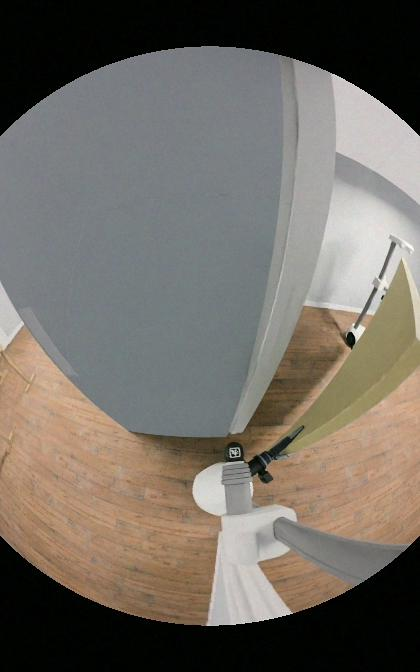

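Call:
move --r1 '{"base": {"translate_m": -0.025, "strafe_m": -0.1975}, "pace": "slow"}' --r2 '{"base": {"translate_m": 0.0261, "strafe_m": 0.1983}, "pace": "slow"}'

Call:
move --r1 '{"base": {"translate_m": -0.024, "strafe_m": -0.1983}, "pace": "slow"}' --r2 '{"base": {"translate_m": 0.0245, "strafe_m": 0.1983}, "pace": "slow"}' --cameras '["r1_head_left_camera", "r1_head_right_camera", "r2_head_camera", "r2_head_left_camera"]'

Scene clock: 348.97 s.
move: r1 done; r2 done
r1.base_odometry: x=-1.998 y=-0.468 heading=-1.641
r1.turned_by_wheels: +0.000
r1.turned_by_imu: -0.002
r1.base_tilt: forward=-0.6 right=-0.5
r1.lidar_m: 0.46 0.44 0.66 2.59 2.90 0.34 0.38 2.51 3.77 3.77 0.25 2.43
r1.base_status: done
r1.joint_positions: lift_m=+0.688 arm_m=+0.010 wrist_yaw_rad=-1.077 wrist_pitch_rad=+0.008 wrist_roll_rad=+1.570 hand_little=+1.000 hand_ring=+1.000 hand_middle=+1.000 hand_index=+1.000 hand_thumb_turn=-1.000 hand_thumb_bend=-0.247 hand_force_limit=+0.800 hand_speed=-0.850
r1.joint_status: not commanded
r1.measured_speeds: all 0
r1.hand_stopped_by: target,target,target,target,force,target
r1.little_load_n: 0.0
r1.ring_load_n: 0.0
r1.middle_load_n: 0.0
r1.index_load_n: 0.0
r1.thumb_bend_load_n: 16.5
r1.thumb_turn_load_n: 10.0
r1.motor_effort: lift_m=+26(26) arm_m=+4(4) wheel_0=+5(9) wheel_1=-3(9) wheel_2=+1(4)
r1.servo_current: wrist_yaw_rad=52(72) wrist_pitch_rad=39(46) wrist_roll_rad=33(46)
r1.hand_pose: x=+0.1558 y=-0.2647 z=+0.8341 quat_wxyz=(+0.361, +0.610, -0.364, +0.604) (m; r1's base frame)
r1.wrist_depth_mm: - - - - - 1661 1160 / - - - - - 1708 1182 / - - - - - 1661 1205 / - - - - - 1708 1160 / 111 111 111 111 111 111 - / 109 109 109 109 - 109 - / - - - - - - 1205
r2.base_odometry: x=+3.817 y=-0.617 heading=-1.656
r2.turned_by_wheels: +0.000
r2.turned_by_imu: +0.001
r2.base_tilt: forward=-0.1 right=-0.3
r2.lidar_m: 3.93 2.78 2.01 2.20 1.04 0.82 0.81 0.87 1.35 1.98 0.25 3.23
r2.base_status: done
r2.joint_positions: lift_m=+0.689 arm_m=+0.010 wrist_yaw_rad=-1.074 wrist_pitch_rad=+0.013 wrist_roll_rad=+1.572 hand_little=+1.000 hand_ring=+1.000 hand_middle=+1.000 hand_index=+1.000 hand_thumb_turn=-1.000 hand_thumb_bend=-0.307 hand_force_limit=+0.900 hand_speed=-0.850
r2.joint_status: not commanded
r2.measured_speeds: all 0
r2.hand_stopped_by: target,target,target,target,force,target
r2.little_load_n: 0.0
r2.ring_load_n: 0.0
r2.middle_load_n: 0.0
r2.index_load_n: 0.0
r2.thumb_bend_load_n: 14.5
r2.thumb_turn_load_n: 6.5
r2.motor_effort: lift_m=+22(23) arm_m=+3(4) wheel_0=+0(6) wheel_1=+1(6) wheel_2=-4(6)
r2.servo_current: wrist_yaw_rad=52(91) wrist_pitch_rad=65(72) wrist_roll_rad=46(65)
r2.hand_pose: x=+0.1565 y=-0.2647 z=+0.8335 quat_wxyz=(+0.359, +0.611, -0.364, +0.604) (m; r2's base frame)
r2.wrist_depth_mm: - - - - - 1499 1118 / - - - - - 1464 1118 / - - - - - 1499 1118 / - - - - - 1430 1098 / 112 114 118 - 125 128 - / 111 113 116 - - 127 1078 / - - - - - 1366 1098
pictures: none

Scene clock: 352.17 s.
move: r1 done; r2 done
r1.base_odometry: x=-2.194 y=-0.431 heading=-1.641
r1.turned_by_wheels: +0.000
r1.turned_by_imu: -0.001
r1.base_tilt: forward=-0.6 right=-0.3
r1.lidar_m: 0.68 0.53 0.66 2.79 0.46 0.44 2.05 2.54 3.55 3.57 0.25 2.43
r1.base_status: done
r1.joint_positions: lift_m=+0.688 arm_m=+0.010 wrist_yaw_rad=-1.077 wrist_pitch_rad=+0.008 wrist_roll_rad=+1.570 hand_little=+1.000 hand_ring=+1.000 hand_middle=+1.000 hand_index=+1.000 hand_thumb_turn=-1.000 hand_thumb_bend=-0.247 hand_force_limit=+0.800 hand_speed=-0.850
r1.joint_status: not commanded
r1.measured_speeds: all 0
r1.hand_stopped_by: target,target,target,target,force,target
r1.little_load_n: 0.0
r1.ring_load_n: 0.0
r1.middle_load_n: 0.0
r1.index_load_n: 0.0
r1.thumb_bend_load_n: 17.0
r1.thumb_turn_load_n: 10.0
r1.motor_effort: lift_m=+26(26) arm_m=+3(4) wheel_0=+6(10) wheel_1=-4(8) wheel_2=+1(4)
r1.servo_current: wrist_yaw_rad=59(72) wrist_pitch_rad=39(46) wrist_roll_rad=33(46)
r1.hand_pose: x=+0.1558 y=-0.2647 z=+0.8341 quat_wxyz=(+0.361, +0.610, -0.364, +0.604) (m; r1's base frame)
r1.wrist_depth_mm: - - - - - 1618 1160 / - - - - - 1661 1160 / - - - - - 1661 1182 / - - - - - 1708 1160 / 111 111 111 111 111 110 - / 109 109 109 109 - 109 - / - - - - - - 1182
r2.base_odometry: x=+4.013 y=-0.658 heading=-1.656
r2.turned_by_wheels: +0.000
r2.turned_by_imu: +0.001
r2.base_tilt: forward=+0.1 right=-0.4
r2.lidar_m: 3.93 2.56 1.83 2.03 1.04 0.81 0.80 0.90 1.33 2.17 0.25 3.55
r2.base_status: done
r2.joint_positions: lift_m=+0.689 arm_m=+0.010 wrist_yaw_rad=-1.074 wrist_pitch_rad=+0.013 wrist_roll_rad=+1.572 hand_little=+1.000 hand_ring=+1.000 hand_middle=+1.000 hand_index=+1.000 hand_thumb_turn=-1.000 hand_thumb_bend=-0.307 hand_force_limit=+0.900 hand_speed=-0.850
r2.joint_status: not commanded
r2.measured_speeds: all 0
r2.hand_stopped_by: target,target,target,target,force,target
r2.little_load_n: 0.0
r2.ring_load_n: 0.0
r2.middle_load_n: 0.0
r2.index_load_n: 0.0
r2.thumb_bend_load_n: 15.0
r2.thumb_turn_load_n: 6.5
r2.motor_effort: lift_m=+22(22) arm_m=+3(4) wheel_0=+1(5) wheel_1=+1(6) wheel_2=-5(7)
r2.servo_current: wrist_yaw_rad=65(85) wrist_pitch_rad=65(65) wrist_roll_rad=52(65)
r2.hand_pose: x=+0.1565 y=-0.2647 z=+0.8335 quat_wxyz=(+0.359, +0.611, -0.364, +0.604) (m; r2's base frame)
r2.wrist_depth_mm: - - - - - 1499 1098 / - - - - - 1464 1118 / - - - - - 1537 1098 / - - - - - 1464 1098 / 112 114 118 - 124 127 - / 111 113 115 - - 127 1060 / - - - - - 1366 1118
pictures: r1_head_left_camera, r1_head_right_camera, r2_head_camera, r2_head_left_camera

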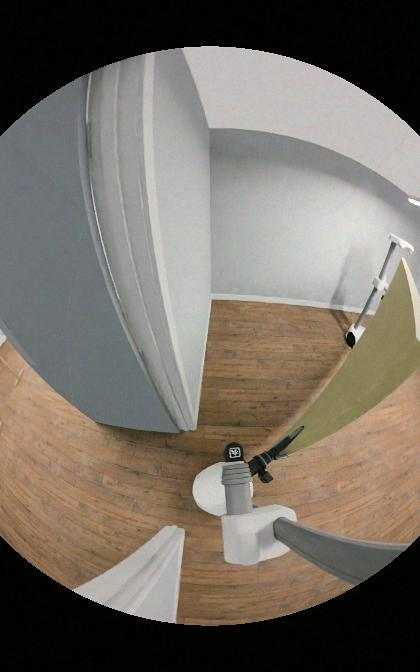

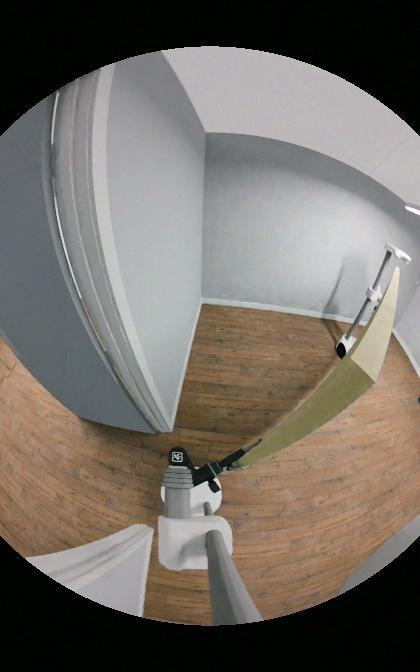

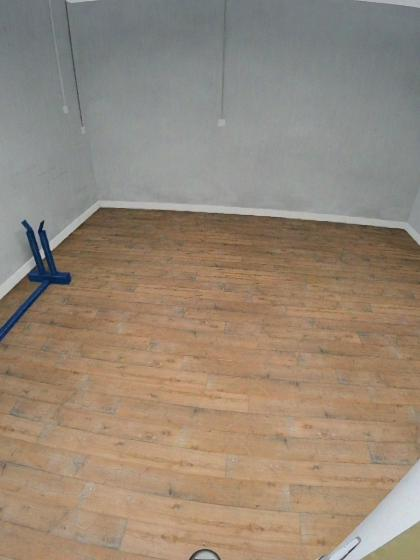

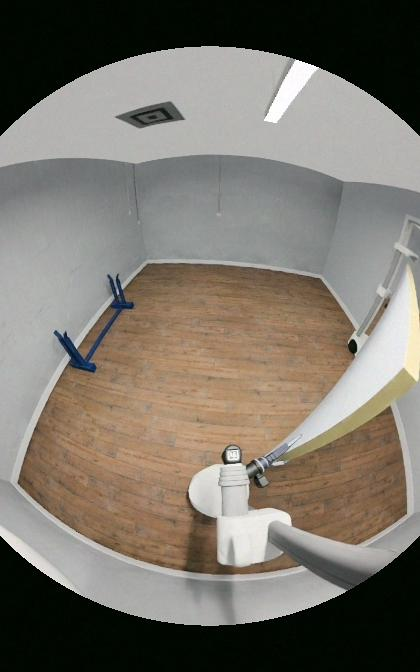

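Call:
move --r1 '{"base": {"translate_m": -0.05, "strafe_m": -0.19}, "pace": "slow"}' --r2 '{"base": {"translate_m": 0.05, "strafe_m": 0.19}, "pace": "slow"}'

Call:
move --r1 '{"base": {"translate_m": -0.276, "strafe_m": -0.025}, "pace": "slow"}' --r2 '{"base": {"translate_m": 0.276, "strafe_m": 0.025}, "pace": "slow"}' --cameras '["r1_head_left_camera", "r2_head_camera"]'

Scene clock: 357.77 s.
move: r1 done; r2 done
r1.base_odometry: x=-2.380 y=-0.367 heading=-1.641
r1.turned_by_wheels: +0.000
r1.turned_by_imu: -0.001
r1.base_tilt: forward=-0.6 right=-0.3
r1.lidar_m: 1.19 0.64 0.74 2.98 0.55 0.74 2.27 2.51 3.37 3.41 0.25 2.46
r1.base_status: done
r1.joint_positions: lift_m=+0.688 arm_m=+0.010 wrist_yaw_rad=-1.077 wrist_pitch_rad=+0.008 wrist_roll_rad=+1.570 hand_little=+1.000 hand_ring=+1.000 hand_middle=+1.000 hand_index=+1.000 hand_thumb_turn=-1.000 hand_thumb_bend=-0.247 hand_force_limit=+0.800 hand_speed=-0.850
r1.joint_status: not commanded
r1.measured_speeds: all 0
r1.hand_stopped_by: target,target,target,target,force,target
r1.little_load_n: 0.0
r1.ring_load_n: 0.5
r1.middle_load_n: 0.0
r1.index_load_n: 0.0
r1.thumb_bend_load_n: 16.5
r1.thumb_turn_load_n: 10.0
r1.motor_effort: lift_m=+25(26) arm_m=+3(4) wheel_0=+7(10) wheel_1=-4(9) wheel_2=+0(4)
r1.servo_current: wrist_yaw_rad=52(65) wrist_pitch_rad=39(46) wrist_roll_rad=33(46)
r1.hand_pose: x=+0.1558 y=-0.2647 z=+0.8341 quat_wxyz=(+0.361, +0.610, -0.364, +0.604) (m; r1's base frame)
r1.wrist_depth_mm: - - - - - 1618 1160 / - - - - - 1661 1182 / - - - - - 1661 1205 / - - - - - 1708 1160 / 110 111 111 111 111 110 - / 109 109 109 109 - 109 - / - - - - - - 1182
r2.base_odometry: x=+4.198 y=-0.724 heading=-1.656
r2.turned_by_wheels: +0.000
r2.turned_by_imu: +0.001
r2.base_tilt: forward=+0.1 right=-0.3
r2.lidar_m: 3.90 2.35 1.66 1.83 1.06 0.85 0.83 0.92 1.38 2.35 0.25 3.88
r2.base_status: done
r2.joint_positions: lift_m=+0.689 arm_m=+0.010 wrist_yaw_rad=-1.074 wrist_pitch_rad=+0.013 wrist_roll_rad=+1.572 hand_little=+1.000 hand_ring=+1.000 hand_middle=+1.000 hand_index=+1.000 hand_thumb_turn=-1.000 hand_thumb_bend=-0.307 hand_force_limit=+0.900 hand_speed=-0.850
r2.joint_status: not commanded
r2.measured_speeds: all 0
r2.hand_stopped_by: target,target,target,target,force,target
r2.little_load_n: 0.0
r2.ring_load_n: 0.0
r2.middle_load_n: 0.0
r2.index_load_n: 0.0
r2.thumb_bend_load_n: 14.5
r2.thumb_turn_load_n: 6.5
r2.motor_effort: lift_m=+22(23) arm_m=+3(4) wheel_0=+2(6) wheel_1=+0(6) wheel_2=-4(7)
r2.servo_current: wrist_yaw_rad=72(78) wrist_pitch_rad=59(72) wrist_roll_rad=46(72)
r2.hand_pose: x=+0.1565 y=-0.2647 z=+0.8335 quat_wxyz=(+0.359, +0.611, -0.364, +0.604) (m; r2's base frame)
r2.wrist_depth_mm: - - - - - 1499 1098 / - - - - - 1499 1098 / - - - - - 1464 1098 / - - - - - 1397 1098 / 112 114 118 - 124 127 - / 111 113 115 - - 127 1060 / - - - - - 1308 1118
pictures: none

Scene clock: 361.83 s.
move: r1 done; r2 done
r1.base_odometry: x=-2.385 y=-0.090 heading=-1.641
r1.turned_by_wheels: +0.000
r1.turned_by_imu: -0.001
r1.base_tilt: forward=-0.7 right=-0.4
r1.lidar_m: 1.33 0.90 1.14 0.49 0.52 0.80 2.01 2.21 3.32 3.32 0.25 2.73
r1.base_status: done
r1.joint_positions: lift_m=+0.688 arm_m=+0.010 wrist_yaw_rad=-1.077 wrist_pitch_rad=+0.008 wrist_roll_rad=+1.570 hand_little=+1.000 hand_ring=+1.000 hand_middle=+1.000 hand_index=+1.000 hand_thumb_turn=-1.000 hand_thumb_bend=-0.247 hand_force_limit=+0.800 hand_speed=-0.850
r1.joint_status: not commanded
r1.measured_speeds: all 0
r1.hand_stopped_by: target,target,target,target,force,target
r1.little_load_n: 0.0
r1.ring_load_n: 0.0
r1.middle_load_n: 0.0
r1.index_load_n: 0.0
r1.thumb_bend_load_n: 16.5
r1.thumb_turn_load_n: 10.0
r1.motor_effort: lift_m=+26(26) arm_m=+4(4) wheel_0=+1(8) wheel_1=-4(9) wheel_2=+0(5)
r1.servo_current: wrist_yaw_rad=52(65) wrist_pitch_rad=39(52) wrist_roll_rad=39(46)
r1.hand_pose: x=+0.1558 y=-0.2647 z=+0.8341 quat_wxyz=(+0.361, +0.610, -0.364, +0.604) (m; r1's base frame)
r1.wrist_depth_mm: - - - - - 1618 1160 / - - - - - 1661 1160 / - - - - - 1661 1182 / - - - - - 1708 1160 / 111 111 111 111 111 110 - / 109 109 109 109 - 109 - / - - - - - - 1205
r2.base_odometry: x=+4.200 y=-1.001 heading=-1.656
r2.turned_by_wheels: +0.000
r2.turned_by_imu: +0.002
r2.base_tilt: forward=+0.0 right=-0.4
r2.lidar_m: 3.65 2.26 1.47 1.77 1.40 1.12 1.09 1.21 1.82 2.43 0.25 3.70
r2.base_status: done
r2.joint_positions: lift_m=+0.689 arm_m=+0.010 wrist_yaw_rad=-1.074 wrist_pitch_rad=+0.013 wrist_roll_rad=+1.572 hand_little=+1.000 hand_ring=+1.000 hand_middle=+1.000 hand_index=+1.000 hand_thumb_turn=-1.000 hand_thumb_bend=-0.307 hand_force_limit=+0.900 hand_speed=-0.850
r2.joint_status: not commanded
r2.measured_speeds: all 0
r2.hand_stopped_by: target,target,target,target,force,target
r2.little_load_n: 0.0
r2.ring_load_n: 0.0
r2.middle_load_n: 0.0
r2.index_load_n: 0.0
r2.thumb_bend_load_n: 14.5
r2.thumb_turn_load_n: 6.5
r2.motor_effort: lift_m=+22(23) arm_m=+3(4) wheel_0=+5(12) wheel_1=+0(4) wheel_2=-5(10)
r2.servo_current: wrist_yaw_rad=33(78) wrist_pitch_rad=59(72) wrist_roll_rad=39(72)
r2.hand_pose: x=+0.1565 y=-0.2647 z=+0.8335 quat_wxyz=(+0.359, +0.611, -0.364, +0.604) (m; r2's base frame)
r2.wrist_depth_mm: - - - - - 1464 1118 / - - - - - 1499 1098 / - - - - - 1499 1118 / - - - - - 1430 1098 / 112 114 118 - 125 127 - / 111 113 115 - - 127 1060 / - - - - - 1366 1118
pictures: r1_head_left_camera, r2_head_camera

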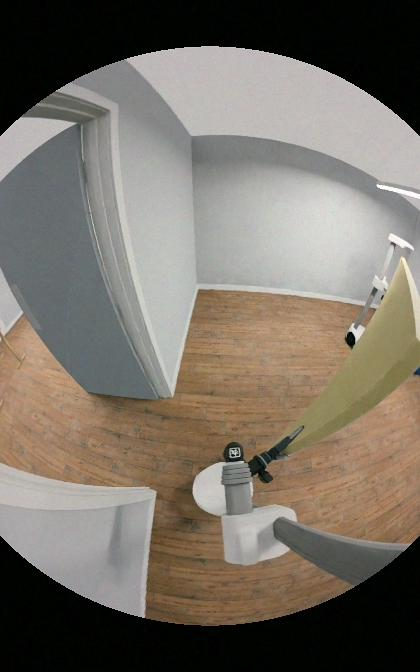

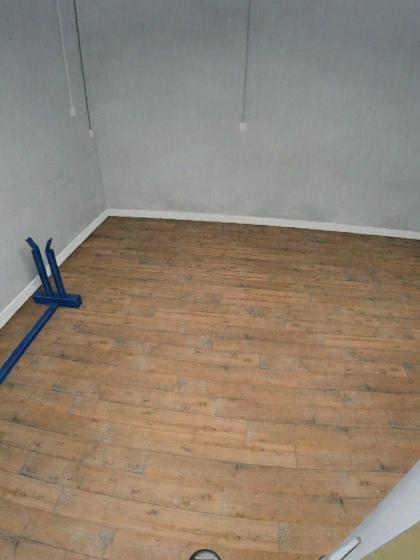

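Call:
move --r1 '{"base": {"translate_m": -0.1415, "strafe_m": -0.0685}, "joints": {"wrist_yaw_rad": -0.94}, "speeds": {"wrist_yaw_rad": 0.08}, "pace": "slow"}' --r2 '{"base": {"translate_m": -0.1405, "strafe_m": -0.0695}, "joints": {"wrist_yaw_rad": -0.94}, "speeds": {"wrist_yaw_rad": 0.08}, "pace": "slow"}'

Call:
move --r1 '{"base": {"translate_m": -0.129, "strafe_m": -0.0854}, "joints": {"wrist_yaw_rad": -0.81}, "speeds": {"wrist_yaw_rad": 0.08}, "pace": "slow"}' --r2 '{"base": {"translate_m": -0.1284, "strafe_m": -0.0864}, "joints": {"wrist_yaw_rad": -0.81}, "speeds": {"wrist_yaw_rad": 0.08}, "pace": "slow"}' --cameras '["r1_wrist_camera", "r2_wrist_camera", "r2_head_camera"]'

Scene clock: 366.33 s.
move: r1 done; r2 done
r1.base_odometry: x=-2.444 y=+0.055 heading=-1.641
r1.turned_by_wheels: +0.000
r1.turned_by_imu: -0.001
r1.base_tilt: forward=-0.7 right=-0.5
r1.lidar_m: 1.56 1.06 1.37 0.55 0.62 0.92 1.85 2.07 3.10 3.16 0.26 0.25
r1.base_status: done
r1.joint_positions: lift_m=+0.688 arm_m=+0.010 wrist_yaw_rad=-0.939 wrist_pitch_rad=+0.008 wrist_roll_rad=+1.570 hand_little=+1.000 hand_ring=+1.000 hand_middle=+1.000 hand_index=+1.000 hand_thumb_turn=-1.000 hand_thumb_bend=-0.247 hand_force_limit=+0.800 hand_speed=-0.850
r1.joint_status: all done
r1.measured_speeds: all 0
r1.hand_stopped_by: target,target,target,target,force,target
r1.little_load_n: 0.0
r1.ring_load_n: 0.0
r1.middle_load_n: 0.0
r1.index_load_n: 0.0
r1.thumb_bend_load_n: 18.0
r1.thumb_turn_load_n: 10.0
r1.motor_effort: lift_m=+26(26) arm_m=-2(4) wheel_0=-7(7) wheel_1=-2(10) wheel_2=+4(6)
r1.servo_current: wrist_yaw_rad=46(195) wrist_pitch_rad=39(52) wrist_roll_rad=33(46)
r1.hand_pose: x=+0.1924 y=-0.2657 z=+0.8341 quat_wxyz=(+0.319, +0.633, -0.321, +0.628) (m; r1's base frame)
r1.wrist_depth_mm: - - - - - 1661 1182 / - - - - - 1708 1182 / - - - - - 1708 1182 / - - - - - 1618 1138 / 123 113 113 - 113 113 113 / 112 112 112 112 - 112 - / - - - - - - 1205
r2.base_odometry: x=+4.142 y=-0.855 heading=-1.656
r2.turned_by_wheels: +0.000
r2.turned_by_imu: +0.001
r2.base_tilt: forward=-0.2 right=-0.2
r2.lidar_m: 3.75 2.39 1.61 1.86 1.25 0.99 0.97 1.07 1.61 2.34 0.26 0.27
r2.base_status: done
r2.joint_positions: lift_m=+0.689 arm_m=+0.010 wrist_yaw_rad=-0.939 wrist_pitch_rad=+0.013 wrist_roll_rad=+1.572 hand_little=+1.000 hand_ring=+1.000 hand_middle=+1.000 hand_index=+1.000 hand_thumb_turn=-1.000 hand_thumb_bend=-0.307 hand_force_limit=+0.900 hand_speed=-0.850
r2.joint_status: all done
r2.measured_speeds: all 0
r2.hand_stopped_by: target,target,target,target,force,target
r2.little_load_n: 0.0
r2.ring_load_n: 0.0
r2.middle_load_n: 0.0
r2.index_load_n: 0.0
r2.thumb_bend_load_n: 14.5
r2.thumb_turn_load_n: 6.0
r2.motor_effort: lift_m=+22(23) arm_m=+3(4) wheel_0=-6(9) wheel_1=-1(8) wheel_2=+4(7)
r2.servo_current: wrist_yaw_rad=46(182) wrist_pitch_rad=59(65) wrist_roll_rad=59(59)
r2.hand_pose: x=+0.1923 y=-0.2655 z=+0.8335 quat_wxyz=(+0.318, +0.634, -0.322, +0.627) (m; r2's base frame)
r2.wrist_depth_mm: - - - - - 1499 1098 / - - - - - 1537 1098 / - - - - - 1537 1118 / - - - - - 1397 1078 / 114 116 119 - 126 129 - / 113 115 118 - - 128 1060 / - - - - - 1336 1118
pictures: none

Scene clock: 369.07 s.
move: r1 done; r2 done
r1.base_odometry: x=-2.520 y=+0.190 heading=-1.641
r1.turned_by_wheels: +0.000
r1.turned_by_imu: -0.001
r1.base_tilt: forward=-0.6 right=-0.2
r1.lidar_m: 1.83 1.21 0.65 0.64 0.72 1.15 1.72 1.96 2.92 3.09 0.29 0.27
r1.base_status: done
r1.joint_positions: lift_m=+0.688 arm_m=+0.010 wrist_yaw_rad=-0.807 wrist_pitch_rad=+0.008 wrist_roll_rad=+1.570 hand_little=+1.000 hand_ring=+1.000 hand_middle=+1.000 hand_index=+1.000 hand_thumb_turn=-1.000 hand_thumb_bend=-0.247 hand_force_limit=+0.800 hand_speed=-0.850
r1.joint_status: all done
r1.measured_speeds: all 0
r1.hand_stopped_by: target,target,target,target,force,target
r1.little_load_n: 0.0
r1.ring_load_n: 0.0
r1.middle_load_n: 0.0
r1.index_load_n: 0.0
r1.thumb_bend_load_n: 18.0
r1.thumb_turn_load_n: 9.0
r1.motor_effort: lift_m=+26(26) arm_m=-4(4) wheel_0=-2(6) wheel_1=-2(7) wheel_2=+5(8)
r1.servo_current: wrist_yaw_rad=46(98) wrist_pitch_rad=33(46) wrist_roll_rad=33(46)
r1.hand_pose: x=+0.2272 y=-0.2619 z=+0.8341 quat_wxyz=(+0.277, +0.653, -0.279, +0.648) (m; r1's base frame)
r1.wrist_depth_mm: - - - - - 1661 1160 / - - - - - 1661 1205 / - - - - - 1708 1205 / - - - - - 1499 1138 / 115 115 115 - 115 114 115 / 114 114 114 - - 114 - / - - - - - - 1229
r2.base_odometry: x=+4.067 y=-0.720 heading=-1.656
r2.turned_by_wheels: +0.000
r2.turned_by_imu: +0.001
r2.base_tilt: forward=+0.0 right=-0.4
r2.lidar_m: 3.88 2.50 1.77 1.96 1.08 0.87 0.86 0.93 1.42 2.23 0.29 0.26
r2.base_status: done
r2.joint_positions: lift_m=+0.689 arm_m=+0.010 wrist_yaw_rad=-0.807 wrist_pitch_rad=+0.013 wrist_roll_rad=+1.572 hand_little=+1.000 hand_ring=+1.000 hand_middle=+1.000 hand_index=+1.000 hand_thumb_turn=-1.000 hand_thumb_bend=-0.307 hand_force_limit=+0.900 hand_speed=-0.850
r2.joint_status: all done
r2.measured_speeds: all 0
r2.hand_stopped_by: target,target,target,target,force,target
r2.little_load_n: 0.0
r2.ring_load_n: -0.5
r2.middle_load_n: 0.0
r2.index_load_n: 0.0
r2.thumb_bend_load_n: 11.5
r2.thumb_turn_load_n: 3.5
r2.motor_effort: lift_m=+22(23) arm_m=+1(4) wheel_0=-2(6) wheel_1=+0(5) wheel_2=+5(9)
r2.servo_current: wrist_yaw_rad=33(85) wrist_pitch_rad=59(65) wrist_roll_rad=39(65)
r2.hand_pose: x=+0.2272 y=-0.2617 z=+0.8335 quat_wxyz=(+0.276, +0.654, -0.280, +0.646) (m; r2's base frame)
r2.wrist_depth_mm: - - - - - 1464 1098 / - - - - - 1499 1138 / - - - - - 1499 1138 / - - - - - 1499 1008 / 124 128 132 - 139 143 145 / 125 127 129 - - 143 1060 / - - - - - 1308 1118
pictures: r1_wrist_camera, r2_head_camera, r2_wrist_camera

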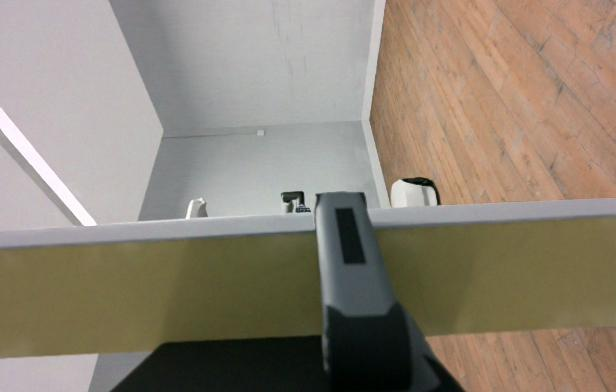

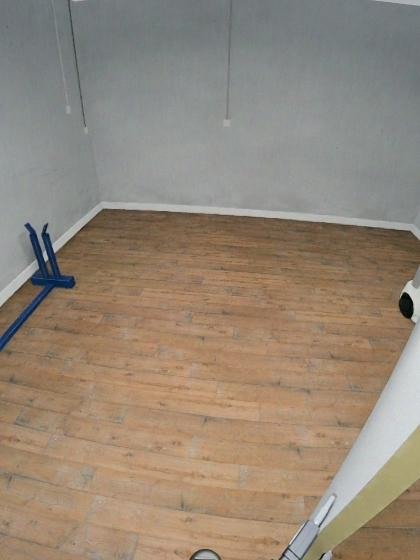

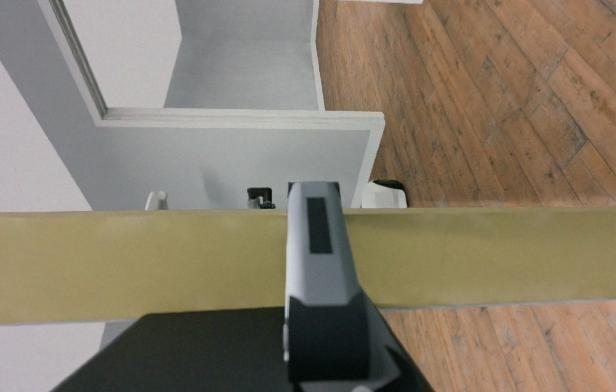

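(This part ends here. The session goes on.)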